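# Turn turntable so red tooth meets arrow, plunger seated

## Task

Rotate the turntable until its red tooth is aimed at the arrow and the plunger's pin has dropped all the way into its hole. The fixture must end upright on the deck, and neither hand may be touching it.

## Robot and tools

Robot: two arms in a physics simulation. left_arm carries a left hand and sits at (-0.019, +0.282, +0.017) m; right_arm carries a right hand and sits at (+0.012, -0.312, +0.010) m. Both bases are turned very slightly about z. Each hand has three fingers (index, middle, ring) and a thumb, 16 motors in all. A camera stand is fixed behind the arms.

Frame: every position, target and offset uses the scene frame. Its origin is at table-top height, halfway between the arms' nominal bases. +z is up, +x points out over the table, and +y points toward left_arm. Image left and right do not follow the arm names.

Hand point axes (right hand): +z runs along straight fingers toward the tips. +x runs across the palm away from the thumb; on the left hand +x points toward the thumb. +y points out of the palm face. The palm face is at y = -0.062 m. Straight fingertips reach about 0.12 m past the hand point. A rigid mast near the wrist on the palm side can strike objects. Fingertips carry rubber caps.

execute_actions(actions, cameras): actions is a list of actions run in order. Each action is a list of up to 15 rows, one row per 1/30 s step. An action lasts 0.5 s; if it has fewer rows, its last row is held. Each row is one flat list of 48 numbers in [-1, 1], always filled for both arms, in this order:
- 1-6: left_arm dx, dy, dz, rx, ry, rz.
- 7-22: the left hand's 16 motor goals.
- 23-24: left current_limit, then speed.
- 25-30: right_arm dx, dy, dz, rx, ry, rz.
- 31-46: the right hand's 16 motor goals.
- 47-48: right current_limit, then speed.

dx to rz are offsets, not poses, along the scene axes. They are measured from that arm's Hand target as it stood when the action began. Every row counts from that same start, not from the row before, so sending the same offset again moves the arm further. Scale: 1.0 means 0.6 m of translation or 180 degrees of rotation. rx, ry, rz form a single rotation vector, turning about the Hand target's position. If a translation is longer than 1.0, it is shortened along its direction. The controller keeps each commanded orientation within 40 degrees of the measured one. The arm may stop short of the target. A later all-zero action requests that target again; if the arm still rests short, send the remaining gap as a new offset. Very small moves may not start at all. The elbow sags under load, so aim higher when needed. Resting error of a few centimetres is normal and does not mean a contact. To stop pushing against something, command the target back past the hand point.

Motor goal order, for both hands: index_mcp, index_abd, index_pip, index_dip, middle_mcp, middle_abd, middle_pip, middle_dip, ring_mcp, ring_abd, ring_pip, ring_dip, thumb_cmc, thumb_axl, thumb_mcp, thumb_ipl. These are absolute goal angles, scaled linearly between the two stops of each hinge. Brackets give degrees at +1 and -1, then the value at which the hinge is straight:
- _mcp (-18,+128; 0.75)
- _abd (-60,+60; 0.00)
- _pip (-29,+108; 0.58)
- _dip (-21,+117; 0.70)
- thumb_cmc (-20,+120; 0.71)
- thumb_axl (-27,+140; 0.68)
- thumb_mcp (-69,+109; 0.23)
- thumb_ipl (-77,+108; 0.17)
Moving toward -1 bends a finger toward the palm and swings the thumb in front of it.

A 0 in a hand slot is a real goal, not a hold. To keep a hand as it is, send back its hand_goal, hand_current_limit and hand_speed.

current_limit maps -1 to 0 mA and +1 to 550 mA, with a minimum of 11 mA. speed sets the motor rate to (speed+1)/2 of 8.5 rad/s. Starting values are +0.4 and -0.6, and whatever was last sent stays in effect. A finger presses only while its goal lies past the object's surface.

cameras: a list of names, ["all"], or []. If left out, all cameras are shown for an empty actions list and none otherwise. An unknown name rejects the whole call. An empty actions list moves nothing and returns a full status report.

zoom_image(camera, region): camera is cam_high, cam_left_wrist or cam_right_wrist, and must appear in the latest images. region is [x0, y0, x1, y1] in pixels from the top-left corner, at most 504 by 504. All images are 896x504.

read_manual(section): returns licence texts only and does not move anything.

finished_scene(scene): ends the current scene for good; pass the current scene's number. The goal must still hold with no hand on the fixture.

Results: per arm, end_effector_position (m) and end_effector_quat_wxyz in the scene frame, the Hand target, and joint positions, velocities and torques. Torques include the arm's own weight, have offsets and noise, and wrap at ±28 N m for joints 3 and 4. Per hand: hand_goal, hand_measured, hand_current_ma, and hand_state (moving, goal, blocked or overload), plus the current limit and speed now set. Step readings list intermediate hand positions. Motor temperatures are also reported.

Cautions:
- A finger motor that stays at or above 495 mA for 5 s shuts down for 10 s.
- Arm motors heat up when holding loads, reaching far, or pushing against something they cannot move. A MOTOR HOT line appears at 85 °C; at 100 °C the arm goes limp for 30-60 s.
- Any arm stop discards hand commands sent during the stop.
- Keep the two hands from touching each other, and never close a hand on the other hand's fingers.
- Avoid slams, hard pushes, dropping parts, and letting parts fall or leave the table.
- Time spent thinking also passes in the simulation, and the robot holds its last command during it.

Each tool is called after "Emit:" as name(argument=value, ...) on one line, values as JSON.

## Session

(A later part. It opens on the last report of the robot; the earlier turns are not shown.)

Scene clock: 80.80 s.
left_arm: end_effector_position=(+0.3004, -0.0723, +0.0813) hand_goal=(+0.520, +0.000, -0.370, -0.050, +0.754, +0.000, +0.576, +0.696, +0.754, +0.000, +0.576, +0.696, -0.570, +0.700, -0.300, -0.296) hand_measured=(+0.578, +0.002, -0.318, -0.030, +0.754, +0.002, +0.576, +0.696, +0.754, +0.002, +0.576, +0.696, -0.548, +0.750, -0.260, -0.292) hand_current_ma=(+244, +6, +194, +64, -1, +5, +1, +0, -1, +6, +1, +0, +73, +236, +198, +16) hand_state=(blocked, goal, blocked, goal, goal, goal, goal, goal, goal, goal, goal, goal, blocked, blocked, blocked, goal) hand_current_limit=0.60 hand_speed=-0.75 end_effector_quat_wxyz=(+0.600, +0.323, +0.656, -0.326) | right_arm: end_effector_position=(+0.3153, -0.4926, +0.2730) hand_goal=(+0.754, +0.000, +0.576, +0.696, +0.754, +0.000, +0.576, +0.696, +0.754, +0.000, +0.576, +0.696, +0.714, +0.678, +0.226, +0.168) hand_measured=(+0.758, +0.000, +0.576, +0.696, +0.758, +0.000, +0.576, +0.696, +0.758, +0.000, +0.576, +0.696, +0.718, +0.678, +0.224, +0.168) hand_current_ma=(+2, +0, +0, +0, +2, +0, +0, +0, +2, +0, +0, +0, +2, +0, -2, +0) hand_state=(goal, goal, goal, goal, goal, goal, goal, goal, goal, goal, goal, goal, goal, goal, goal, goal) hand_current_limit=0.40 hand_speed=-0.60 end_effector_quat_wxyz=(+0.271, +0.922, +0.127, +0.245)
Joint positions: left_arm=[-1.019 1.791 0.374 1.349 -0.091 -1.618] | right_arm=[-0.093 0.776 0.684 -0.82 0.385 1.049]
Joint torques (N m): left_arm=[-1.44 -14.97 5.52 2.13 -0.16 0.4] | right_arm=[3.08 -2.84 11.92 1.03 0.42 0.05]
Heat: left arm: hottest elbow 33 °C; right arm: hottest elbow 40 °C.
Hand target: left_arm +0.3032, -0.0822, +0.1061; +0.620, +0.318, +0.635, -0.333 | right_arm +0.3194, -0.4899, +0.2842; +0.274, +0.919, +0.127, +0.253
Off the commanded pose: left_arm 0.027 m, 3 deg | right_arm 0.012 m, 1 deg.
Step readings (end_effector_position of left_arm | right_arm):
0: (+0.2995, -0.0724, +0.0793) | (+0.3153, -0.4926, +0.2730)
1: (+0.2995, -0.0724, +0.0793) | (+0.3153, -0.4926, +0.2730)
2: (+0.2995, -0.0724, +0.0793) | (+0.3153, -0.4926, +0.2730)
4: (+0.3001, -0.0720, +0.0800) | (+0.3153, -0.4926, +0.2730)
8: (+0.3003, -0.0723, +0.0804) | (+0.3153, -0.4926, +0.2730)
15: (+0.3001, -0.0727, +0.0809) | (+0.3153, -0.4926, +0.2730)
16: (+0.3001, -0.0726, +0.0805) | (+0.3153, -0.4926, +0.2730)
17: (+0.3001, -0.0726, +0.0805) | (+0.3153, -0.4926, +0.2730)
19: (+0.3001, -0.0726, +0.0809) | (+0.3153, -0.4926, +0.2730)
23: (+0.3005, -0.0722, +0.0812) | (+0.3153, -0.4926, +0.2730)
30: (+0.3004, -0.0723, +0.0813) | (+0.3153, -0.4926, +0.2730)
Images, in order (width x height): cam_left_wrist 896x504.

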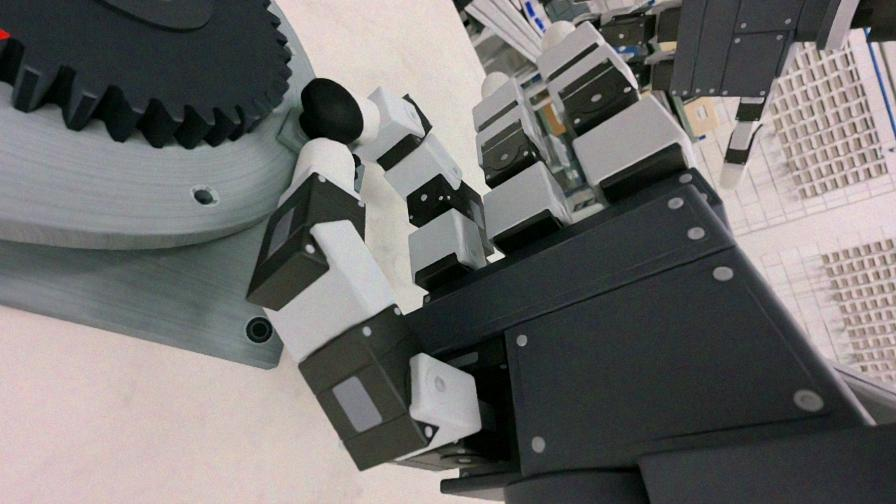

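Emit:
execute_actions(actions=[[[0,0,0.012,0,0,0,0.52,0,-0.38,-0.05,0.754,0,0.576,0.696,0.754,0,0.576,0.696,-0.571,0.68,-0.32,-0.297,0.7,-0.75,0,0,0,0,0,0,0.754,0,0.576,0.696,0.754,0,0.576,0.696,0.754,0,0.576,0.696,0.714,0.678,0.226,0.168,0.4,-0.6]],[[0,0,0.012,0,0,0,0.51,0,-0.38,-0.06,0.754,0,0.576,0.696,0.754,0,0.576,0.696,-0.571,0.67,-0.33,-0.297,0.7,-0.75,0,0,0,0,0,0,0.754,0,0.576,0.696,0.754,0,0.576,0.696,0.754,0,0.576,0.696,0.714,0.678,0.226,0.168,0.4,-0.6]]], cameras=["cam_left_wrist"])

Emit:
zoom_image(camera="cam_left_wrist", region=[200, 40, 450, 240])

Scene clock: 83.27 s.
left_arm: end_effector_position=(+0.2989, -0.0766, +0.1069) hand_goal=(+0.510, +0.000, -0.380, -0.060, +0.754, +0.000, +0.576, +0.696, +0.754, +0.000, +0.576, +0.696, -0.570, +0.670, -0.330, -0.296) hand_measured=(+0.520, +0.006, -0.370, -0.056, +0.754, +0.002, +0.576, +0.696, +0.754, +0.002, +0.576, +0.696, -0.556, +0.680, -0.332, -0.298) hand_current_ma=(+33, +14, +28, +11, -1, +5, +1, +0, -1, +6, +1, +0, +47, +38, -5, -5) hand_state=(goal, goal, goal, goal, goal, goal, goal, goal, goal, goal, goal, goal, goal, goal, goal, goal) hand_current_limit=0.70 hand_speed=-0.75 end_effector_quat_wxyz=(+0.607, +0.322, +0.647, -0.332) | right_arm: end_effector_position=(+0.3153, -0.4926, +0.2730) hand_goal=(+0.754, +0.000, +0.576, +0.696, +0.754, +0.000, +0.576, +0.696, +0.754, +0.000, +0.576, +0.696, +0.714, +0.678, +0.226, +0.168) hand_measured=(+0.758, +0.000, +0.576, +0.696, +0.758, +0.000, +0.576, +0.696, +0.758, +0.000, +0.576, +0.696, +0.718, +0.678, +0.224, +0.168) hand_current_ma=(+2, +0, +0, +0, +2, +0, +0, +0, +2, +0, +0, +0, +2, +0, -2, +0) hand_state=(goal, goal, goal, goal, goal, goal, goal, goal, goal, goal, goal, goal, goal, goal, goal, goal) hand_current_limit=0.40 hand_speed=-0.60 end_effector_quat_wxyz=(+0.271, +0.922, +0.127, +0.245)
Joint positions: left_arm=[-1.027 1.697 0.374 1.28 -0.091 -1.614] | right_arm=[-0.093 0.776 0.684 -0.82 0.385 1.049]
Joint torques (N m): left_arm=[-1.2 -12.04 6.39 2.3 -0.23 0.37] | right_arm=[3.49 -3.96 11.78 1.18 0.48 0.04]
Heat: left arm: hottest elbow 33 °C; right arm: hottest elbow 40 °C.
Hand target: left_arm +0.3032, -0.0822, +0.1205; +0.620, +0.318, +0.635, -0.333 | right_arm +0.3194, -0.4899, +0.2842; +0.274, +0.919, +0.127, +0.253
Off the commanded pose: left_arm 0.015 m, 2 deg | right_arm 0.012 m, 1 deg.
Step readings (end_effector_position of left_arm | right_arm):
0: (+0.3004, -0.0723, +0.0813) | (+0.3153, -0.4926, +0.2730)
1: (+0.3004, -0.0722, +0.0810) | (+0.3153, -0.4926, +0.2730)
2: (+0.3009, -0.0717, +0.0809) | (+0.3153, -0.4926, +0.2730)
4: (+0.3009, -0.0717, +0.0817) | (+0.3153, -0.4926, +0.2730)
8: (+0.3007, -0.0717, +0.0819) | (+0.3153, -0.4926, +0.2730)
15: (+0.3007, -0.0718, +0.0828) | (+0.3153, -0.4926, +0.2730)
16: (+0.3007, -0.0717, +0.0824) | (+0.3153, -0.4926, +0.2730)
17: (+0.3007, -0.0717, +0.0824) | (+0.3153, -0.4926, +0.2730)
19: (+0.3006, -0.0717, +0.0831) | (+0.3153, -0.4926, +0.2730)
23: (+0.2994, -0.0728, +0.0844) | (+0.3153, -0.4926, +0.2730)
30: (+0.2970, -0.0765, +0.0909) | (+0.3153, -0.4926, +0.2730)
Images, in order (width x height): cam_left_wrist 896x504.

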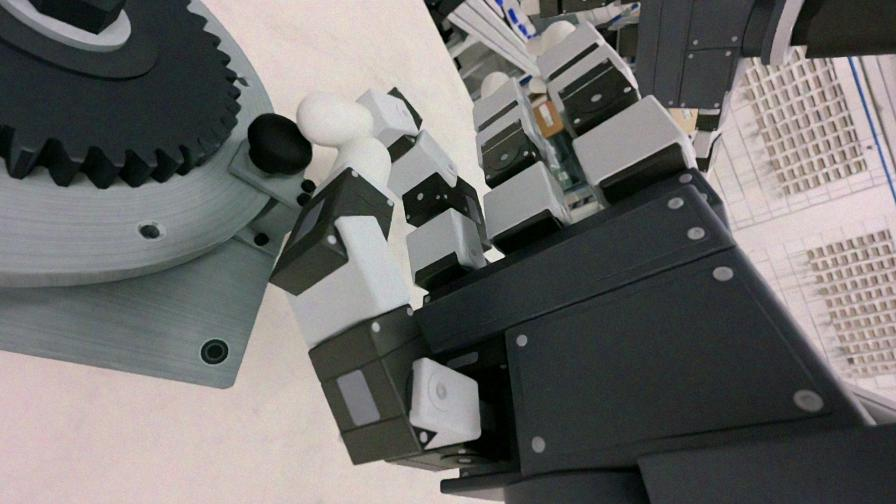

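Scaled by 2.016.

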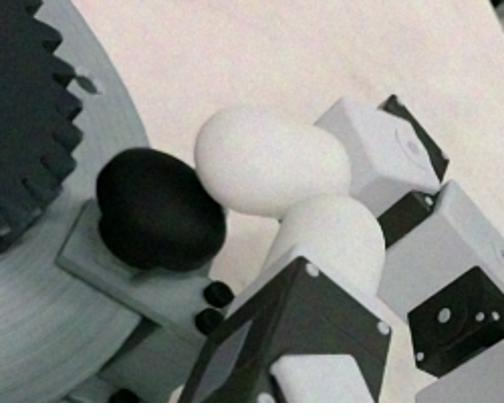

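Emit:
execute_actions(actions=[[[0,0,0,0,0,0,0.8,0,-0.3,0.0,0.754,0,0.576,0.696,0.754,0,0.576,0.696,-0.571,0.75,0.12,-0.56,0.6,-0.5,0,0,0,0,0,0,0.754,0,0.576,0.696,0.754,0,0.576,0.696,0.754,0,0.576,0.696,0.714,0.678,0.226,0.168,0.4,-0.6]],[[0.006,0,-0.025,0,0,0,0.8,0,-0.3,0.0,0.754,0,0.576,0.696,0.754,0,0.576,0.696,-0.571,0.75,0.12,-0.56,0.6,-0.5,0,0,0,0,0,0,0.754,0,0.576,0.696,0.754,0,0.576,0.696,0.754,0,0.576,0.696,0.714,0.678,0.226,0.168,0.4,-0.6]],[[0.003,0,-0.02,0,0,0,0.8,0,-0.3,0.0,0.754,0,0.576,0.696,0.754,0,0.576,0.696,-0.571,0.75,0.12,-0.56,0.6,-0.5,0,0,0,0,0,0,0.754,0,0.576,0.696,0.754,0,0.576,0.696,0.754,0,0.576,0.696,0.714,0.678,0.226,0.168,0.4,-0.6]]], cameras=["cam_left_wrist"])

Emit:
zoom_image(camera="cam_left_wrist", region=[200, 40, 450, 240])

Scene clock: 86.83 s.
left_arm: end_effector_position=(+0.2972, -0.0761, +0.0819) hand_goal=(+0.800, +0.000, -0.300, +0.000, +0.754, +0.000, +0.576, +0.696, +0.754, +0.000, +0.576, +0.696, -0.570, +0.750, +0.120, -0.560) hand_measured=(+0.798, +0.006, -0.302, -0.002, +0.754, +0.002, +0.576, +0.696, +0.754, +0.002, +0.576, +0.696, -0.556, +0.750, +0.118, -0.558) hand_current_ma=(-7, +14, -6, -6, -1, +5, +1, +0, -1, +6, +1, +0, +45, +2, -9, +6) hand_state=(goal, goal, goal, goal, goal, goal, goal, goal, goal, goal, goal, goal, goal, goal, goal, goal) hand_current_limit=0.60 hand_speed=-0.50 end_effector_quat_wxyz=(+0.601, +0.327, +0.649, -0.332) | right_arm: end_effector_position=(+0.3153, -0.4926, +0.2730) hand_goal=(+0.754, +0.000, +0.576, +0.696, +0.754, +0.000, +0.576, +0.696, +0.754, +0.000, +0.576, +0.696, +0.714, +0.678, +0.226, +0.168) hand_measured=(+0.758, +0.000, +0.576, +0.696, +0.758, +0.000, +0.576, +0.696, +0.758, +0.000, +0.576, +0.696, +0.718, +0.678, +0.224, +0.168) hand_current_ma=(+2, +0, +0, +0, +2, +0, +0, +0, +2, +0, +0, +0, +2, +0, -2, +0) hand_state=(goal, goal, goal, goal, goal, goal, goal, goal, goal, goal, goal, goal, goal, goal, goal, goal) hand_current_limit=0.40 hand_speed=-0.60 end_effector_quat_wxyz=(+0.271, +0.922, +0.127, +0.245)
Joint positions: left_arm=[-1.027 1.802 0.374 1.37 -0.083 -1.614] | right_arm=[-0.093 0.776 0.684 -0.82 0.385 1.049]
Joint torques (N m): left_arm=[0.09 -10.81 6.32 3.34 0.14 0.37] | right_arm=[2.78 -3.49 11.9 1.11 0.46 0.01]
Heat: left arm: hottest elbow 33 °C; right arm: hottest elbow 40 °C.
Hand target: left_arm +0.3086, -0.0822, +0.0935; +0.620, +0.318, +0.635, -0.333 | right_arm +0.3194, -0.4899, +0.2842; +0.274, +0.919, +0.127, +0.253
Off the commanded pose: left_arm 0.017 m, 3 deg | right_arm 0.012 m, 1 deg.
Step readings (end_effector_position of left_arm | right_arm):
0: (+0.2989, -0.0766, +0.1069) | (+0.3153, -0.4926, +0.2730)
1: (+0.2989, -0.0766, +0.1069) | (+0.3153, -0.4926, +0.2730)
2: (+0.2989, -0.0766, +0.1069) | (+0.3153, -0.4926, +0.2730)
4: (+0.2989, -0.0766, +0.1069) | (+0.3153, -0.4926, +0.2730)
8: (+0.2989, -0.0766, +0.1069) | (+0.3153, -0.4926, +0.2730)
15: (+0.2989, -0.0766, +0.1069) | (+0.3153, -0.4926, +0.2730)
16: (+0.2989, -0.0766, +0.1069) | (+0.3153, -0.4926, +0.2730)
17: (+0.2989, -0.0766, +0.1069) | (+0.3153, -0.4926, +0.2730)
19: (+0.2989, -0.0766, +0.1064) | (+0.3153, -0.4926, +0.2730)
23: (+0.2987, -0.0762, +0.0991) | (+0.3153, -0.4926, +0.2730)
30: (+0.2985, -0.0759, +0.0945) | (+0.3153, -0.4926, +0.2730)
31: (+0.2985, -0.0759, +0.0948) | (+0.3153, -0.4926, +0.2730)
32: (+0.2986, -0.0760, +0.0949) | (+0.3153, -0.4926, +0.2730)
34: (+0.2986, -0.0760, +0.0938) | (+0.3153, -0.4926, +0.2730)
38: (+0.2979, -0.0753, +0.0841) | (+0.3153, -0.4926, +0.2730)
45: (+0.2974, -0.0755, +0.0815) | (+0.3153, -0.4926, +0.2730)
Images, in order (width x height): cam_left_wrist 896x504.

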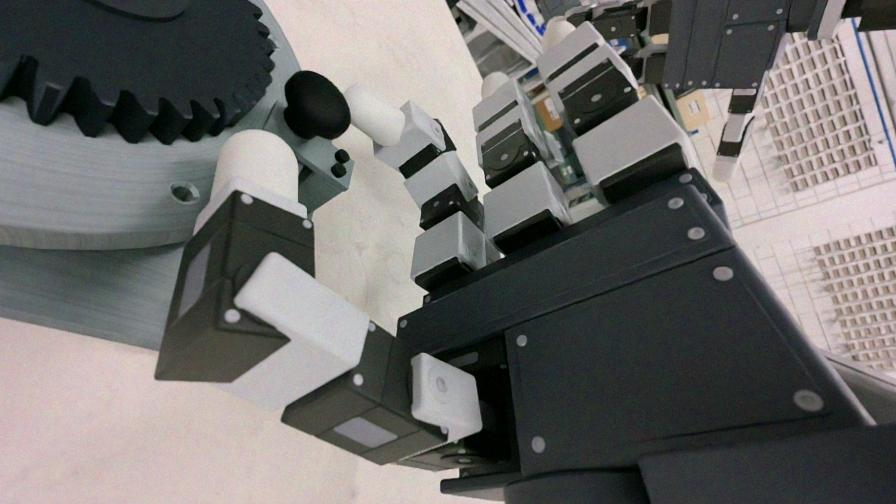

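Scaled by 2.016.

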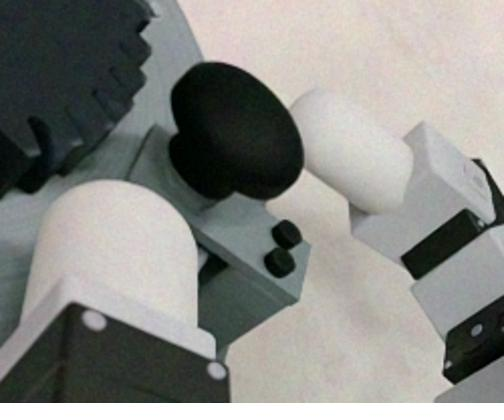

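Emit:
execute_actions(actions=[[[0.018,0,-0.008,0,0,0,0.8,0,-0.3,0.0,0.754,0,0.576,0.696,0.754,0,0.576,0.696,-0.571,0.75,0.12,-0.56,0.6,-0.5,0,0,0,0,0,0,0.754,0,0.576,0.696,0.754,0,0.576,0.696,0.754,0,0.576,0.696,0.714,0.678,0.226,0.168,0.4,-0.6]]], cameras=["cam_left_wrist"])

Emit:
zoom_image(camera="cam_left_wrist", region=[200, 40, 450, 240])

Scene clock: 88.17 s.
left_arm: end_effector_position=(+0.3051, -0.0769, +0.0779) hand_goal=(+0.800, +0.000, -0.300, +0.000, +0.754, +0.000, +0.576, +0.696, +0.754, +0.000, +0.576, +0.696, -0.570, +0.750, +0.120, -0.560) hand_measured=(+0.798, +0.006, -0.302, -0.002, +0.754, +0.002, +0.576, +0.696, +0.754, +0.002, +0.576, +0.696, -0.562, +0.750, +0.118, -0.566) hand_current_ma=(-5, +14, -6, -6, -1, +5, +1, +0, -1, +6, +1, +0, +27, +2, -10, -21) hand_state=(goal, goal, goal, goal, goal, goal, goal, goal, goal, goal, goal, goal, goal, goal, goal, goal) hand_current_limit=0.60 hand_speed=-0.50 end_effector_quat_wxyz=(+0.600, +0.328, +0.649, -0.334) | right_arm: end_effector_position=(+0.3153, -0.4926, +0.2730) hand_goal=(+0.754, +0.000, +0.576, +0.696, +0.754, +0.000, +0.576, +0.696, +0.754, +0.000, +0.576, +0.696, +0.714, +0.678, +0.226, +0.168) hand_measured=(+0.758, +0.000, +0.576, +0.696, +0.758, +0.000, +0.576, +0.696, +0.758, +0.000, +0.576, +0.696, +0.718, +0.678, +0.224, +0.168) hand_current_ma=(+2, +0, +0, +0, +2, +0, +0, +0, +2, +0, +0, +0, +2, +0, -2, +0) hand_state=(goal, goal, goal, goal, goal, goal, goal, goal, goal, goal, goal, goal, goal, goal, goal, goal) hand_current_limit=0.40 hand_speed=-0.60 end_effector_quat_wxyz=(+0.271, +0.922, +0.127, +0.245)
Joint positions: left_arm=[-1.002 1.823 0.387 1.379 -0.053 -1.614] | right_arm=[-0.093 0.776 0.684 -0.82 0.385 1.049]
Joint torques (N m): left_arm=[0.44 -10.64 6.61 3.37 0.11 0.37] | right_arm=[3.6 -3.02 11.84 1.03 0.47 0.02]
Heat: left arm: hottest elbow 33 °C; right arm: hottest elbow 40 °C.
Hand target: left_arm +0.3194, -0.0822, +0.0887; +0.620, +0.318, +0.635, -0.333 | right_arm +0.3194, -0.4899, +0.2842; +0.274, +0.919, +0.127, +0.253
Off the commanded pose: left_arm 0.019 m, 3 deg | right_arm 0.012 m, 1 deg.
Step readings (end_effector_position of left_arm | right_arm):
0: (+0.2972, -0.0761, +0.0819) | (+0.3153, -0.4926, +0.2730)
1: (+0.2972, -0.0761, +0.0819) | (+0.3153, -0.4926, +0.2730)
2: (+0.2968, -0.0766, +0.0815) | (+0.3153, -0.4926, +0.2730)
4: (+0.2987, -0.0777, +0.0810) | (+0.3153, -0.4926, +0.2730)
8: (+0.3050, -0.0767, +0.0789) | (+0.3153, -0.4926, +0.2730)
15: (+0.3051, -0.0769, +0.0779) | (+0.3153, -0.4926, +0.2730)
Images, in order (width x height): cam_left_wrist 896x504.

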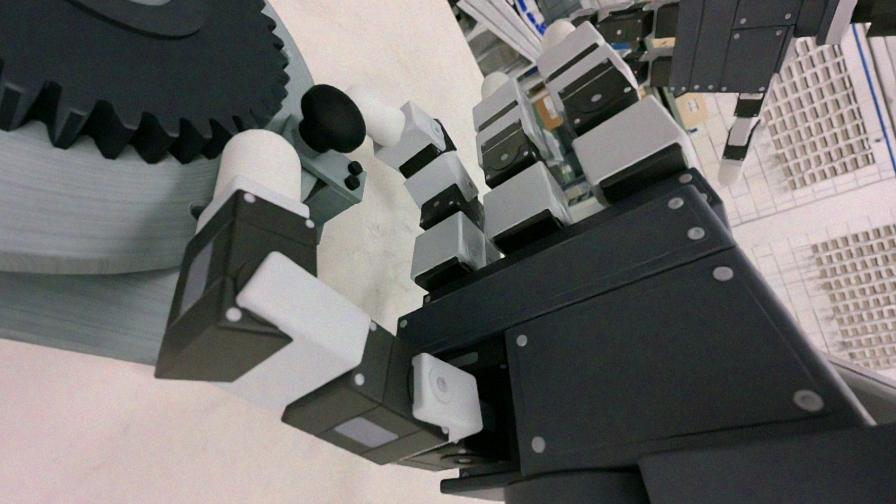

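Scaled by 2.016.

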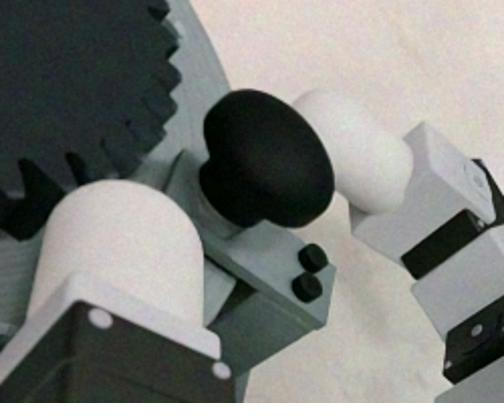

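Emit:
execute_actions(actions=[[[0,0,0.0,0,0,0,0.65,0,-0.32,-0.08,0.754,0,0.576,0.696,0.754,0,0.576,0.696,-0.571,0.75,0.0,-0.46,0.6,-0.7,0,0,0,0,0,0,0.754,0,0.576,0.696,0.754,0,0.576,0.696,0.754,0,0.576,0.696,0.714,0.678,0.226,0.168,0.4,-0.6]],[[0,0,0,0,0,0,0.54,0,-0.336,-0.10,0.754,0,0.576,0.696,0.754,0,0.576,0.696,-0.571,0.75,-0.1,-0.416,0.6,-0.75,0,0,0,0,0,0,0.754,0,0.576,0.696,0.754,0,0.576,0.696,0.754,0,0.576,0.696,0.714,0.678,0.226,0.168,0.4,-0.6]]], cameras=["cam_left_wrist"])

Emit:
zoom_image(camera="cam_left_wrist", region=[200, 40, 450, 240])

Scene clock: 90.07 s.
left_arm: end_effector_position=(+0.3081, -0.0762, +0.0789) hand_goal=(+0.540, +0.000, -0.336, -0.100, +0.754, +0.000, +0.576, +0.696, +0.754, +0.000, +0.576, +0.696, -0.570, +0.750, -0.100, -0.416) hand_measured=(+0.548, +0.004, -0.332, -0.098, +0.754, +0.002, +0.576, +0.696, +0.754, +0.002, +0.576, +0.696, -0.558, +0.756, -0.088, -0.416) hand_current_ma=(+25, +10, +11, +4, -1, +5, +1, +0, -2, +6, +1, +0, +35, +21, +46, +0) hand_state=(goal, goal, goal, goal, goal, goal, goal, goal, goal, goal, goal, goal, goal, goal, goal, goal) hand_current_limit=0.60 hand_speed=-0.75 end_effector_quat_wxyz=(+0.603, +0.324, +0.649, -0.332) | right_arm: end_effector_position=(+0.3153, -0.4926, +0.2730) hand_goal=(+0.754, +0.000, +0.576, +0.696, +0.754, +0.000, +0.576, +0.696, +0.754, +0.000, +0.576, +0.696, +0.714, +0.678, +0.226, +0.168) hand_measured=(+0.758, +0.000, +0.576, +0.696, +0.758, +0.000, +0.576, +0.696, +0.758, +0.000, +0.576, +0.696, +0.718, +0.678, +0.224, +0.168) hand_current_ma=(+2, +0, +0, +0, +2, +0, +0, +0, +2, +0, +0, +0, +2, +0, -2, +0) hand_state=(goal, goal, goal, goal, goal, goal, goal, goal, goal, goal, goal, goal, goal, goal, goal, goal) hand_current_limit=0.40 hand_speed=-0.60 end_effector_quat_wxyz=(+0.271, +0.922, +0.127, +0.245)
Joint positions: left_arm=[-0.998 1.825 0.391 1.381 -0.057 -1.614] | right_arm=[-0.093 0.776 0.684 -0.82 0.385 1.049]
Joint torques (N m): left_arm=[0.32 -10.75 6.35 3.29 0.04 0.38] | right_arm=[3.14 -3.49 11.95 1.06 0.44 0.02]
Heat: left arm: hottest elbow 33 °C; right arm: hottest elbow 40 °C.
Hand target: left_arm +0.3194, -0.0822, +0.0887; +0.620, +0.318, +0.635, -0.333 | right_arm +0.3194, -0.4899, +0.2842; +0.274, +0.919, +0.127, +0.253
Off the commanded pose: left_arm 0.016 m, 3 deg | right_arm 0.012 m, 1 deg.
Step readings (end_effector_position of left_arm | right_arm):
0: (+0.3051, -0.0769, +0.0779) | (+0.3153, -0.4926, +0.2730)
1: (+0.3051, -0.0769, +0.0779) | (+0.3153, -0.4926, +0.2730)
2: (+0.3051, -0.0769, +0.0779) | (+0.3153, -0.4926, +0.2730)
4: (+0.3046, -0.0771, +0.0779) | (+0.3153, -0.4926, +0.2730)
8: (+0.3056, -0.0782, +0.0787) | (+0.3153, -0.4926, +0.2730)
15: (+0.3056, -0.0782, +0.0787) | (+0.3153, -0.4926, +0.2730)
16: (+0.3056, -0.0782, +0.0787) | (+0.3153, -0.4926, +0.2730)
17: (+0.3056, -0.0782, +0.0787) | (+0.3153, -0.4926, +0.2730)
19: (+0.3059, -0.0788, +0.0796) | (+0.3153, -0.4926, +0.2730)
23: (+0.3081, -0.0762, +0.0789) | (+0.3153, -0.4926, +0.2730)
30: (+0.3081, -0.0762, +0.0789) | (+0.3153, -0.4926, +0.2730)
Images, in order (width x height): cam_left_wrist 896x504.

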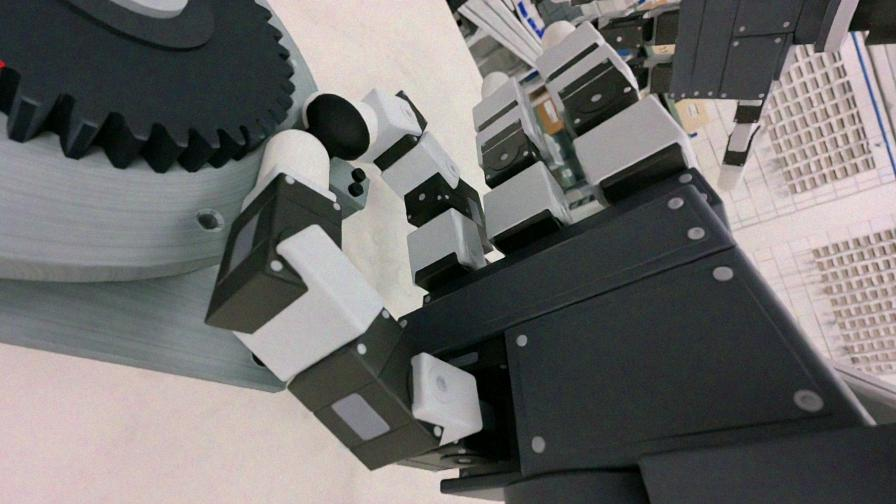

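Scaled by 2.016.

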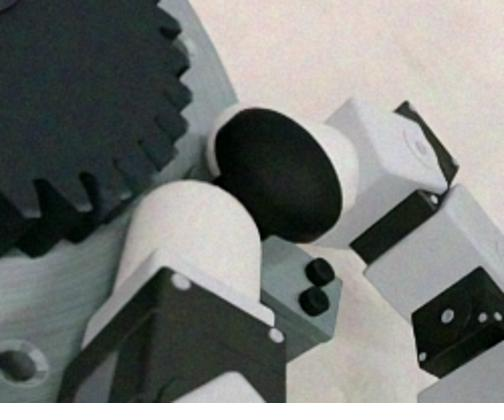

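Emit:
execute_actions(actions=[[[0,0,0.0,0,0,0,0.569,0,-0.366,-0.145,0.754,0,0.576,0.696,0.754,0,0.576,0.696,-0.571,0.75,-0.077,-0.499,0.6,-0.75,0,0,0,0,0,0,0.754,0,0.576,0.696,0.754,0,0.576,0.696,0.754,0,0.576,0.696,0.714,0.678,0.226,0.168,0.4,-0.6]],[[0,0,0,0,0,0,0.52,0,-0.41,-0.17,0.754,0,0.576,0.696,0.754,0,0.576,0.696,-0.571,0.75,-0.15,-0.499,0.6,-0.75,0,0,0,0,0,0,0.754,0,0.576,0.696,0.754,0,0.576,0.696,0.754,0,0.576,0.696,0.714,0.678,0.226,0.168,0.4,-0.6]]], cameras=["cam_left_wrist"])

Emit:
zoom_image(camera="cam_left_wrist", region=[200, 40, 450, 240])

Scene clock: 92.23 s.
left_arm: end_effector_position=(+0.3103, -0.0742, +0.0789) hand_goal=(+0.520, +0.000, -0.410, -0.170, +0.754, +0.000, +0.576, +0.696, +0.754, +0.000, +0.576, +0.696, -0.570, +0.750, -0.150, -0.498) hand_measured=(+0.574, +0.004, -0.354, -0.148, +0.754, +0.002, +0.576, +0.696, +0.754, +0.002, +0.576, +0.696, -0.556, +0.760, -0.092, -0.492) hand_current_ma=(+218, +8, +219, +71, -1, +5, +1, +0, -2, +6, +1, +0, +42, +34, +301, +24) hand_state=(blocked, goal, blocked, blocked, goal, goal, goal, goal, goal, goal, goal, goal, goal, goal, blocked, goal) hand_current_limit=0.60 hand_speed=-0.75 end_effector_quat_wxyz=(+0.604, +0.322, +0.650, -0.331) | right_arm: end_effector_position=(+0.3153, -0.4926, +0.2730) hand_goal=(+0.754, +0.000, +0.576, +0.696, +0.754, +0.000, +0.576, +0.696, +0.754, +0.000, +0.576, +0.696, +0.714, +0.678, +0.226, +0.168) hand_measured=(+0.758, +0.000, +0.576, +0.696, +0.758, +0.000, +0.576, +0.696, +0.758, +0.000, +0.576, +0.696, +0.718, +0.678, +0.224, +0.168) hand_current_ma=(+2, +0, +0, +0, +2, +0, +0, +0, +2, +0, +0, +0, +2, +0, -2, +0) hand_state=(goal, goal, goal, goal, goal, goal, goal, goal, goal, goal, goal, goal, goal, goal, goal, goal) hand_current_limit=0.40 hand_speed=-0.60 end_effector_quat_wxyz=(+0.271, +0.922, +0.127, +0.245)
Joint positions: left_arm=[-0.992 1.825 0.391 1.381 -0.057 -1.614] | right_arm=[-0.093 0.776 0.684 -0.82 0.385 1.049]
Joint torques (N m): left_arm=[0.21 -10.81 6.3 3.29 0.04 0.37] | right_arm=[3.19 -3.02 11.92 1.05 0.45 0.04]
Heat: left arm: hottest elbow 33 °C; right arm: hottest elbow 40 °C.
Hand target: left_arm +0.3194, -0.0822, +0.0887; +0.620, +0.318, +0.635, -0.333 | right_arm +0.3194, -0.4899, +0.2842; +0.274, +0.919, +0.127, +0.253
Off the commanded pose: left_arm 0.016 m, 3 deg | right_arm 0.012 m, 1 deg.
Step readings (end_effector_position of left_arm | right_arm):
0: (+0.3081, -0.0762, +0.0789) | (+0.3153, -0.4926, +0.2730)
1: (+0.3081, -0.0762, +0.0789) | (+0.3153, -0.4926, +0.2730)
2: (+0.3081, -0.0762, +0.0789) | (+0.3153, -0.4926, +0.2730)
4: (+0.3092, -0.0752, +0.0789) | (+0.3153, -0.4926, +0.2730)
8: (+0.3096, -0.0750, +0.0789) | (+0.3153, -0.4926, +0.2730)
15: (+0.3096, -0.0750, +0.0789) | (+0.3153, -0.4926, +0.2730)
16: (+0.3096, -0.0750, +0.0789) | (+0.3153, -0.4926, +0.2730)
17: (+0.3102, -0.0745, +0.0789) | (+0.3153, -0.4926, +0.2730)
19: (+0.3103, -0.0742, +0.0789) | (+0.3153, -0.4926, +0.2730)
23: (+0.3103, -0.0742, +0.0789) | (+0.3153, -0.4926, +0.2730)
30: (+0.3103, -0.0742, +0.0789) | (+0.3153, -0.4926, +0.2730)
Images, in order (width x height): cam_left_wrist 896x504.

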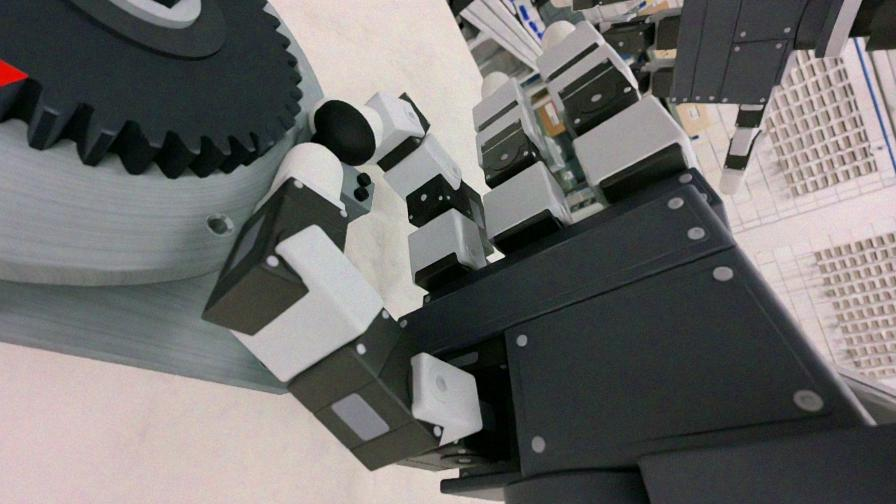

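Scaled by 2.016.

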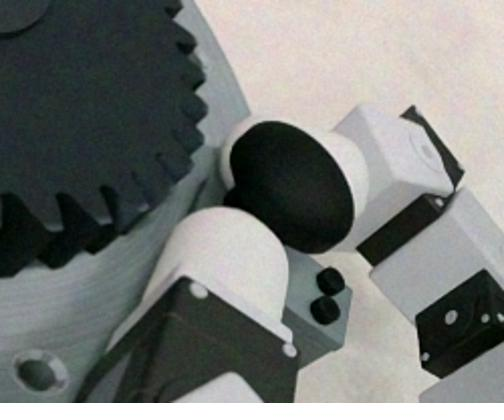

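Emit:
execute_actions(actions=[[[0,0,0.015,0,0,0,0.50,0,-0.43,-0.19,0.754,0,0.576,0.696,0.754,0,0.576,0.696,-0.571,0.73,-0.18,-0.499,0.75,-0.75,0,0,0,0,0,0,0.754,0,0.576,0.696,0.754,0,0.576,0.696,0.754,0,0.576,0.696,0.714,0.678,0.226,0.168,0.4,-0.6]],[[0,0,0.012,0,0,0,0.50,0,-0.43,-0.19,0.754,0,0.576,0.696,0.754,0,0.576,0.696,-0.571,0.71,-0.18,-0.499,0.75,-0.75,0,0,0,0,0,0,0.754,0,0.576,0.696,0.754,0,0.576,0.696,0.754,0,0.576,0.696,0.714,0.678,0.226,0.168,0.4,-0.6]]], cameras=["cam_left_wrist"])

Emit:
zoom_image(camera="cam_left_wrist", region=[200, 40, 450, 240])

Scene clock: 94.30 s.
left_arm: end_effector_position=(+0.3108, -0.0736, +0.0798) hand_goal=(+0.500, +0.000, -0.430, -0.190, +0.754, +0.000, +0.576, +0.696, +0.754, +0.000, +0.576, +0.696, -0.570, +0.710, -0.180, -0.498) hand_measured=(+0.574, +0.002, -0.354, -0.156, +0.754, +0.002, +0.576, +0.696, +0.754, +0.002, +0.576, +0.696, -0.548, +0.756, -0.102, -0.490) hand_current_ma=(+320, +4, +309, +122, -1, +5, +1, +0, -2, +6, +1, +0, +77, +212, +419, +33) hand_state=(blocked, goal, blocked, blocked, goal, goal, goal, goal, goal, goal, goal, goal, blocked, blocked, blocked, goal) hand_current_limit=0.75 hand_speed=-0.75 end_effector_quat_wxyz=(+0.599, +0.325, +0.655, -0.327) | right_arm: end_effector_position=(+0.3153, -0.4926, +0.2730) hand_goal=(+0.754, +0.000, +0.576, +0.696, +0.754, +0.000, +0.576, +0.696, +0.754, +0.000, +0.576, +0.696, +0.714, +0.678, +0.226, +0.168) hand_measured=(+0.758, +0.000, +0.576, +0.696, +0.758, +0.000, +0.576, +0.696, +0.758, +0.000, +0.576, +0.696, +0.718, +0.678, +0.224, +0.168) hand_current_ma=(+2, +0, +0, +0, +2, +0, +0, +0, +2, +0, +0, +0, +2, +0, -2, +0) hand_state=(goal, goal, goal, goal, goal, goal, goal, goal, goal, goal, goal, goal, goal, goal, goal, goal) hand_current_limit=0.40 hand_speed=-0.60 end_effector_quat_wxyz=(+0.271, +0.922, +0.127, +0.245)
Joint positions: left_arm=[-0.99 1.802 0.391 1.341 -0.057 -1.614] | right_arm=[-0.093 0.776 0.684 -0.82 0.385 1.049]
Joint torques (N m): left_arm=[0.09 -15.09 6.12 2.02 0.03 0.37] | right_arm=[3.08 -3.19 11.84 1.11 0.46 0.04]
Heat: left arm: hottest elbow 33 °C; right arm: hottest elbow 40 °C.
Hand target: left_arm +0.3194, -0.0822, +0.1049; +0.620, +0.318, +0.635, -0.333 | right_arm +0.3194, -0.4899, +0.2842; +0.274, +0.919, +0.127, +0.253
Off the commanded pose: left_arm 0.028 m, 3 deg | right_arm 0.012 m, 1 deg.
Step readings (end_effector_position of left_arm | right_arm):
0: (+0.3103, -0.0742, +0.0789) | (+0.3153, -0.4926, +0.2730)
1: (+0.3105, -0.0740, +0.0789) | (+0.3153, -0.4926, +0.2730)
2: (+0.3105, -0.0739, +0.0790) | (+0.3153, -0.4926, +0.2730)
4: (+0.3105, -0.0739, +0.0790) | (+0.3153, -0.4926, +0.2730)
8: (+0.3105, -0.0739, +0.0790) | (+0.3153, -0.4926, +0.2730)
15: (+0.3105, -0.0740, +0.0789) | (+0.3153, -0.4926, +0.2730)
16: (+0.3103, -0.0742, +0.0790) | (+0.3153, -0.4926, +0.2730)
17: (+0.3104, -0.0742, +0.0793) | (+0.3153, -0.4926, +0.2730)
19: (+0.3104, -0.0743, +0.0801) | (+0.3153, -0.4926, +0.2730)
23: (+0.3108, -0.0737, +0.0798) | (+0.3153, -0.4926, +0.2730)
30: (+0.3108, -0.0737, +0.0801) | (+0.3153, -0.4926, +0.2730)
Images, in order (width x height): cam_left_wrist 896x504.

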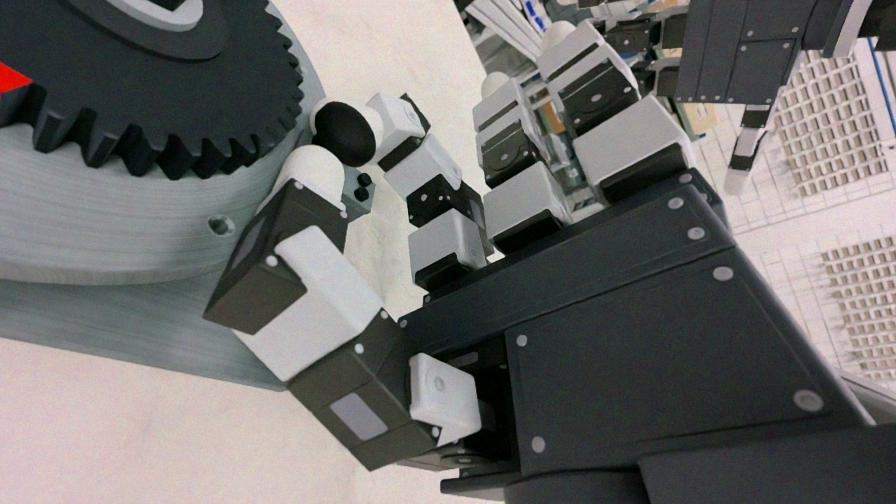

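Scaled by 2.016.

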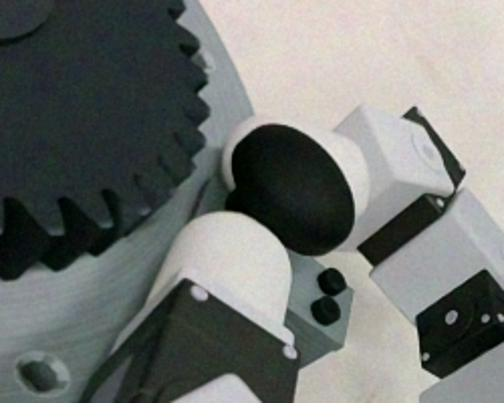

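Emit:
execute_actions(actions=[[[0,0,0.012,0,0,0,0.50,0,-0.43,-0.19,0.754,0,0.576,0.696,0.754,0,0.576,0.696,-0.571,0.70,-0.18,-0.499,0.75,-0.75,0,0,0,0,0,0,0.754,0,0.576,0.696,0.754,0,0.576,0.696,0.754,0,0.576,0.696,0.714,0.678,0.226,0.168,0.4,-0.6]]], cameras=["cam_left_wrist"])

Emit:
zoom_image(camera="cam_left_wrist", region=[200, 40, 450, 240])

Scene clock: 95.57 s.
left_arm: end_effector_position=(+0.3110, -0.0733, +0.0810) hand_goal=(+0.500, +0.000, -0.430, -0.190, +0.754, +0.000, +0.576, +0.696, +0.754, +0.000, +0.576, +0.696, -0.570, +0.700, -0.180, -0.498) hand_measured=(+0.576, +0.002, -0.346, -0.156, +0.754, +0.002, +0.576, +0.696, +0.754, +0.002, +0.576, +0.696, -0.540, +0.754, -0.114, -0.490) hand_current_ma=(+324, +4, +344, +122, -1, +5, +1, +0, -2, +6, +1, +0, +106, +263, +350, +33) hand_state=(blocked, goal, blocked, blocked, goal, goal, goal, goal, goal, goal, goal, goal, blocked, blocked, blocked, goal) hand_current_limit=0.75 hand_speed=-0.75 end_effector_quat_wxyz=(+0.594, +0.325, +0.660, -0.326) | right_arm: end_effector_position=(+0.3153, -0.4926, +0.2730) hand_goal=(+0.754, +0.000, +0.576, +0.696, +0.754, +0.000, +0.576, +0.696, +0.754, +0.000, +0.576, +0.696, +0.714, +0.678, +0.226, +0.168) hand_measured=(+0.758, +0.000, +0.576, +0.696, +0.758, +0.000, +0.576, +0.696, +0.758, +0.000, +0.576, +0.696, +0.718, +0.678, +0.224, +0.168) hand_current_ma=(+2, +0, +0, +0, +2, +0, +0, +0, +2, +0, +0, +0, +2, +0, -2, +0) hand_state=(goal, goal, goal, goal, goal, goal, goal, goal, goal, goal, goal, goal, goal, goal, goal, goal) hand_current_limit=0.40 hand_speed=-0.60 end_effector_quat_wxyz=(+0.271, +0.922, +0.127, +0.245)
Joint positions: left_arm=[-0.988 1.779 0.391 1.304 -0.056 -1.619] | right_arm=[-0.093 0.776 0.684 -0.82 0.385 1.049]
Joint torques (N m): left_arm=[-0.09 -15.74 6.22 2.3 0.01 0.44] | right_arm=[3.43 -3.31 11.86 1.01 0.45 0.04]
Heat: left arm: hottest elbow 33 °C; right arm: hottest elbow 40 °C.
Hand target: left_arm +0.3194, -0.0822, +0.1121; +0.620, +0.318, +0.635, -0.333 | right_arm +0.3194, -0.4899, +0.2842; +0.274, +0.919, +0.127, +0.253
Off the commanded pose: left_arm 0.033 m, 4 deg | right_arm 0.012 m, 1 deg.
Step readings (end_effector_position of left_arm | right_arm):
0: (+0.3108, -0.0736, +0.0798) | (+0.3153, -0.4926, +0.2730)
1: (+0.3108, -0.0736, +0.0798) | (+0.3153, -0.4926, +0.2730)
2: (+0.3108, -0.0736, +0.0797) | (+0.3153, -0.4926, +0.2730)
4: (+0.3108, -0.0736, +0.0806) | (+0.3153, -0.4926, +0.2730)
8: (+0.3111, -0.0734, +0.0811) | (+0.3153, -0.4926, +0.2730)
15: (+0.3111, -0.0734, +0.0813) | (+0.3153, -0.4926, +0.2730)
Images, in order (width x height): cam_left_wrist 896x504.

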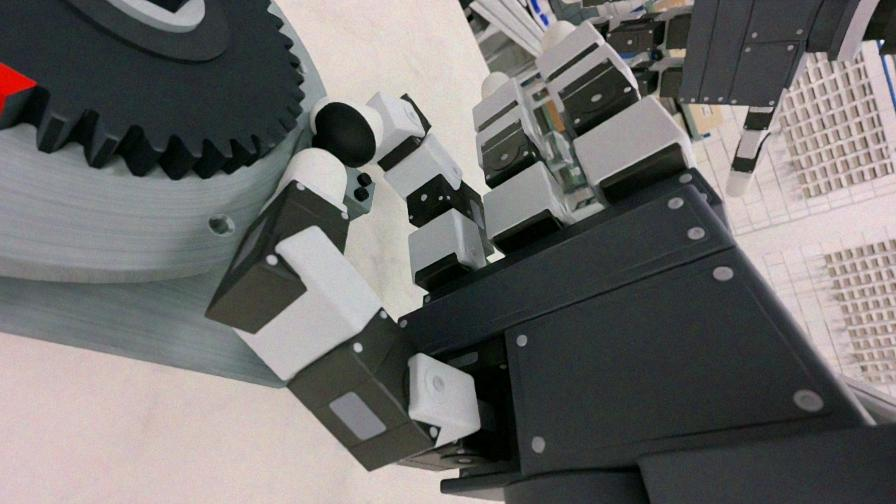

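Scaled by 2.016.

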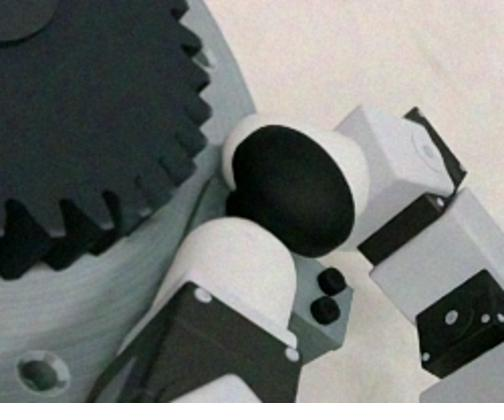

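Emit:
execute_actions(actions=[[[0,0,0.012,0,0,0,0.49,0,-0.44,-0.2,0.754,0,0.576,0.696,0.754,0,0.576,0.696,-0.571,0.68,-0.19,-0.499,0.78,-0.75,0,0,0,0,0,0,0.754,0,0.576,0.696,0.754,0,0.576,0.696,0.754,0,0.576,0.696,0.714,0.678,0.226,0.168,0.4,-0.6]]], cameras=["cam_left_wrist"])

Emit:
zoom_image(camera="cam_left_wrist", region=[200, 40, 450, 240])

Scene clock: 96.93 s.
left_arm: end_effector_position=(+0.3112, -0.0726, +0.0820) hand_goal=(+0.490, +0.000, -0.440, -0.200, +0.754, +0.000, +0.576, +0.696, +0.754, +0.000, +0.576, +0.696, -0.570, +0.680, -0.190, -0.498) hand_measured=(+0.576, +0.002, -0.338, -0.156, +0.754, +0.002, +0.576, +0.696, +0.754, +0.002, +0.576, +0.696, -0.532, +0.752, -0.134, -0.490) hand_current_ma=(+374, +4, +427, +164, -1, +5, +1, +0, -2, +6, +1, +0, +137, +364, +295, +33) hand_state=(blocked, goal, blocked, blocked, goal, goal, goal, goal, goal, goal, goal, goal, blocked, blocked, blocked, goal) hand_current_limit=0.78 hand_speed=-0.75 end_effector_quat_wxyz=(+0.588, +0.325, +0.666, -0.325) | right_arm: end_effector_position=(+0.3153, -0.4926, +0.2730) hand_goal=(+0.754, +0.000, +0.576, +0.696, +0.754, +0.000, +0.576, +0.696, +0.754, +0.000, +0.576, +0.696, +0.714, +0.678, +0.226, +0.168) hand_measured=(+0.758, +0.000, +0.576, +0.696, +0.758, +0.000, +0.576, +0.696, +0.758, +0.000, +0.576, +0.696, +0.718, +0.678, +0.224, +0.168) hand_current_ma=(+2, +0, +0, +0, +2, +0, +0, +0, +2, +0, +0, +0, +2, +0, -2, +0) hand_state=(goal, goal, goal, goal, goal, goal, goal, goal, goal, goal, goal, goal, goal, goal, goal, goal) hand_current_limit=0.40 hand_speed=-0.60 end_effector_quat_wxyz=(+0.271, +0.922, +0.127, +0.245)
Joint positions: left_arm=[-0.987 1.756 0.391 1.268 -0.056 -1.627] | right_arm=[-0.093 0.776 0.684 -0.82 0.385 1.049]
Joint torques (N m): left_arm=[-0.26 -16.32 6.39 2.55 -0.02 0.51] | right_arm=[2.9 -3.08 11.88 1.03 0.45 0.05]
Heat: left arm: hottest elbow 33 °C; right arm: hottest elbow 40 °C.
Hand target: left_arm +0.3194, -0.0822, +0.1193; +0.620, +0.318, +0.635, -0.333 | right_arm +0.3194, -0.4899, +0.2842; +0.274, +0.919, +0.127, +0.253
Off the commanded pose: left_arm 0.039 m, 5 deg | right_arm 0.012 m, 1 deg.
Step readings (end_effector_position of left_arm | right_arm):
0: (+0.3110, -0.0733, +0.0810) | (+0.3153, -0.4926, +0.2730)
1: (+0.3110, -0.0733, +0.0810) | (+0.3153, -0.4926, +0.2730)
2: (+0.3110, -0.0733, +0.0809) | (+0.3153, -0.4926, +0.2730)
4: (+0.3110, -0.0733, +0.0817) | (+0.3153, -0.4926, +0.2730)
8: (+0.3113, -0.0726, +0.0815) | (+0.3153, -0.4926, +0.2730)
15: (+0.3112, -0.0726, +0.0816) | (+0.3153, -0.4926, +0.2730)
Images, in order (width x height): cam_left_wrist 896x504.

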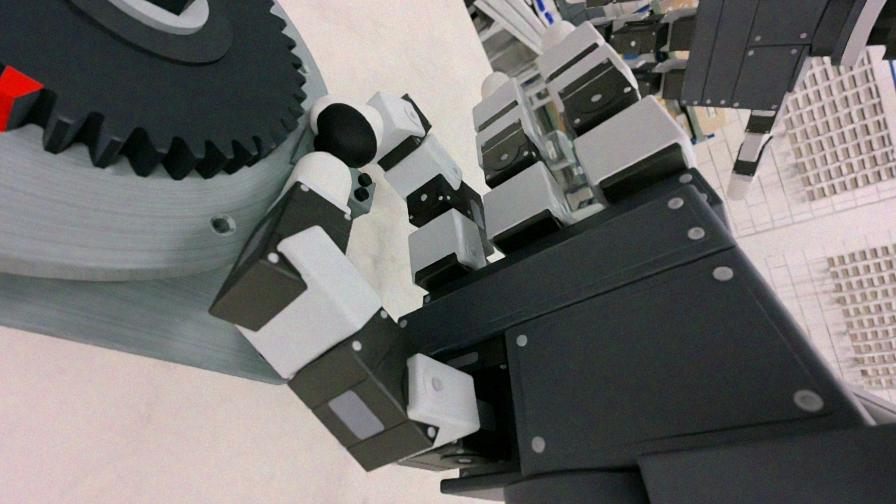

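Scaled by 2.016.

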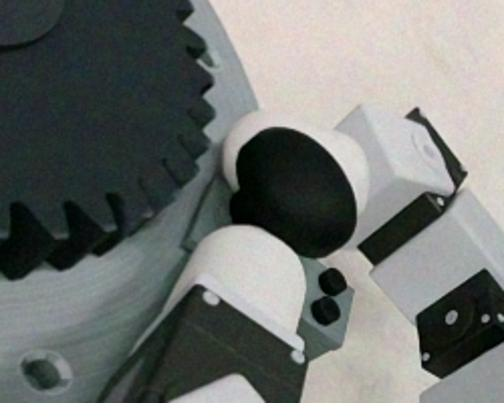

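Emit:
execute_actions(actions=[[[0,0,0.0,0,0,0,0.49,0,-0.43,-0.19,0.754,0,0.576,0.696,0.754,0,0.576,0.696,-0.571,0.68,-0.22,-0.45,0.78,-0.75,0,0,0,0,0,0,0.754,0,0.576,0.696,0.754,0,0.576,0.696,0.754,0,0.576,0.696,0.714,0.678,0.226,0.168,0.4,-0.6]],[[0,0,0.015,0,0,0,0.49,0,-0.42,-0.19,0.754,0,0.576,0.696,0.754,0,0.576,0.696,-0.571,0.68,-0.22,-0.45,0.78,-0.75,0,0,0,0,0,0,0.754,0,0.576,0.696,0.754,0,0.576,0.696,0.754,0,0.576,0.696,0.714,0.678,0.226,0.168,0.4,-0.6]]], cameras=["cam_left_wrist","cam_high"])

Emit:
zoom_image(camera="cam_left_wrist", region=[200, 40, 450, 240])

Scene clock: 100.60 s.
left_arm: end_effector_position=(+0.3108, -0.0720, +0.0835) hand_goal=(+0.490, +0.000, -0.420, -0.190, +0.754, +0.000, +0.576, +0.696, +0.754, +0.000, +0.576, +0.696, -0.570, +0.680, -0.220, -0.450) hand_measured=(+0.576, +0.002, -0.320, -0.146, +0.754, +0.002, +0.576, +0.696, +0.754, +0.002, +0.576, +0.696, -0.528, +0.752, -0.168, -0.450) hand_current_ma=(+375, +4, +420, +161, -1, +5, +1, +0, -2, +6, +1, +0, +154, +364, +262, -1) hand_state=(blocked, goal, blocked, blocked, goal, goal, goal, goal, goal, goal, goal, goal, blocked, blocked, blocked, goal) hand_current_limit=0.78 hand_speed=-0.75 end_effector_quat_wxyz=(+0.582, +0.324, +0.672, -0.324) | right_arm: end_effector_position=(+0.3153, -0.4926, +0.2730) hand_goal=(+0.754, +0.000, +0.576, +0.696, +0.754, +0.000, +0.576, +0.696, +0.754, +0.000, +0.576, +0.696, +0.714, +0.678, +0.226, +0.168) hand_measured=(+0.758, +0.000, +0.576, +0.696, +0.758, +0.000, +0.576, +0.696, +0.758, +0.000, +0.576, +0.696, +0.718, +0.678, +0.224, +0.168) hand_current_ma=(+2, +0, +0, +0, +2, +0, +0, +0, +2, +0, +0, +0, +2, +0, -2, +0) hand_state=(goal, goal, goal, goal, goal, goal, goal, goal, goal, goal, goal, goal, goal, goal, goal, goal) hand_current_limit=0.40 hand_speed=-0.60 end_effector_quat_wxyz=(+0.271, +0.922, +0.127, +0.245)
Joint positions: left_arm=[-0.987 1.727 0.391 1.221 -0.057 -1.636] | right_arm=[-0.093 0.776 0.684 -0.82 0.385 1.049]
Joint torques (N m): left_arm=[-0.26 -16.91 6.72 2.88 -0.07 0.62] | right_arm=[3.25 -3.08 11.85 1.03 0.44 0.07]
Heat: left arm: hottest elbow 33 °C; right arm: hottest elbow 41 °C.
Hand target: left_arm +0.3194, -0.0822, +0.1283; +0.620, +0.318, +0.635, -0.333 | right_arm +0.3194, -0.4899, +0.2842; +0.274, +0.919, +0.127, +0.253
Off the commanded pose: left_arm 0.047 m, 6 deg | right_arm 0.012 m, 1 deg.
Step readings (end_effector_position of left_arm | right_arm):
0: (+0.3112, -0.0726, +0.0820) | (+0.3153, -0.4926, +0.2730)
1: (+0.3112, -0.0726, +0.0820) | (+0.3153, -0.4926, +0.2730)
2: (+0.3114, -0.0724, +0.0820) | (+0.3153, -0.4926, +0.2730)
4: (+0.3114, -0.0725, +0.0827) | (+0.3153, -0.4926, +0.2730)
8: (+0.3114, -0.0725, +0.0826) | (+0.3153, -0.4926, +0.2730)
15: (+0.3114, -0.0725, +0.0826) | (+0.3153, -0.4926, +0.2730)
16: (+0.3113, -0.0724, +0.0822) | (+0.3153, -0.4926, +0.2730)
17: (+0.3114, -0.0724, +0.0828) | (+0.3153, -0.4926, +0.2730)
19: (+0.3111, -0.0726, +0.0835) | (+0.3153, -0.4926, +0.2730)
23: (+0.3108, -0.0724, +0.0839) | (+0.3153, -0.4926, +0.2730)
30: (+0.3108, -0.0720, +0.0838) | (+0.3153, -0.4926, +0.2730)
Images, in order (width x height): cam_high 896x504, cam_left_wrist 896x504.

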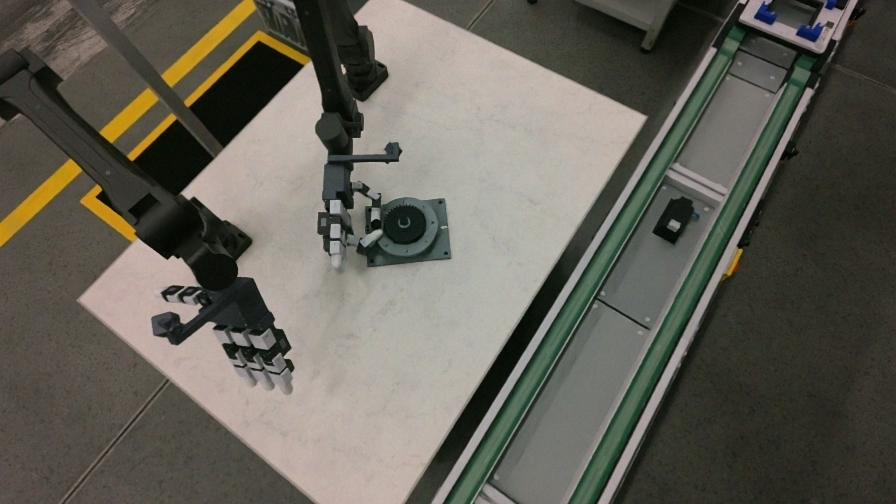

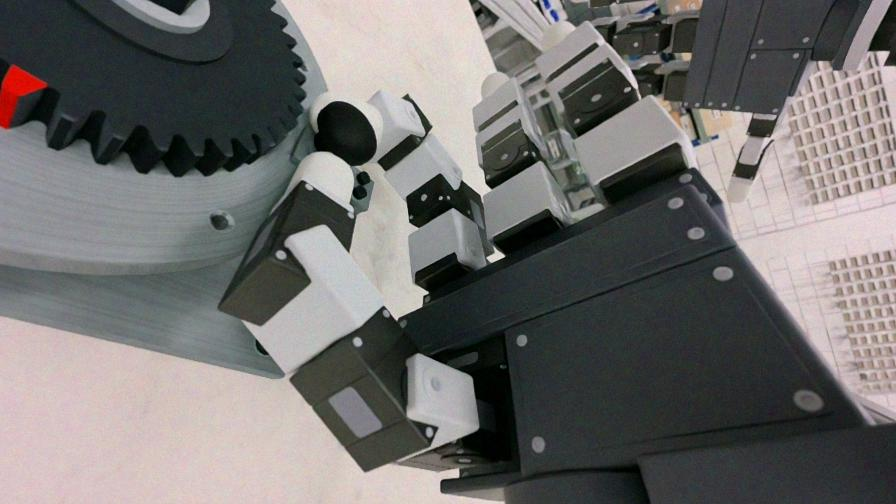

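Scaled by 2.016.

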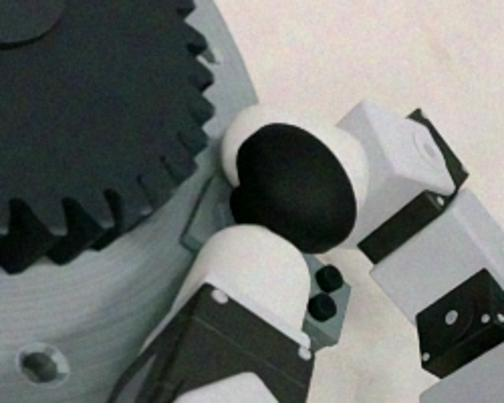

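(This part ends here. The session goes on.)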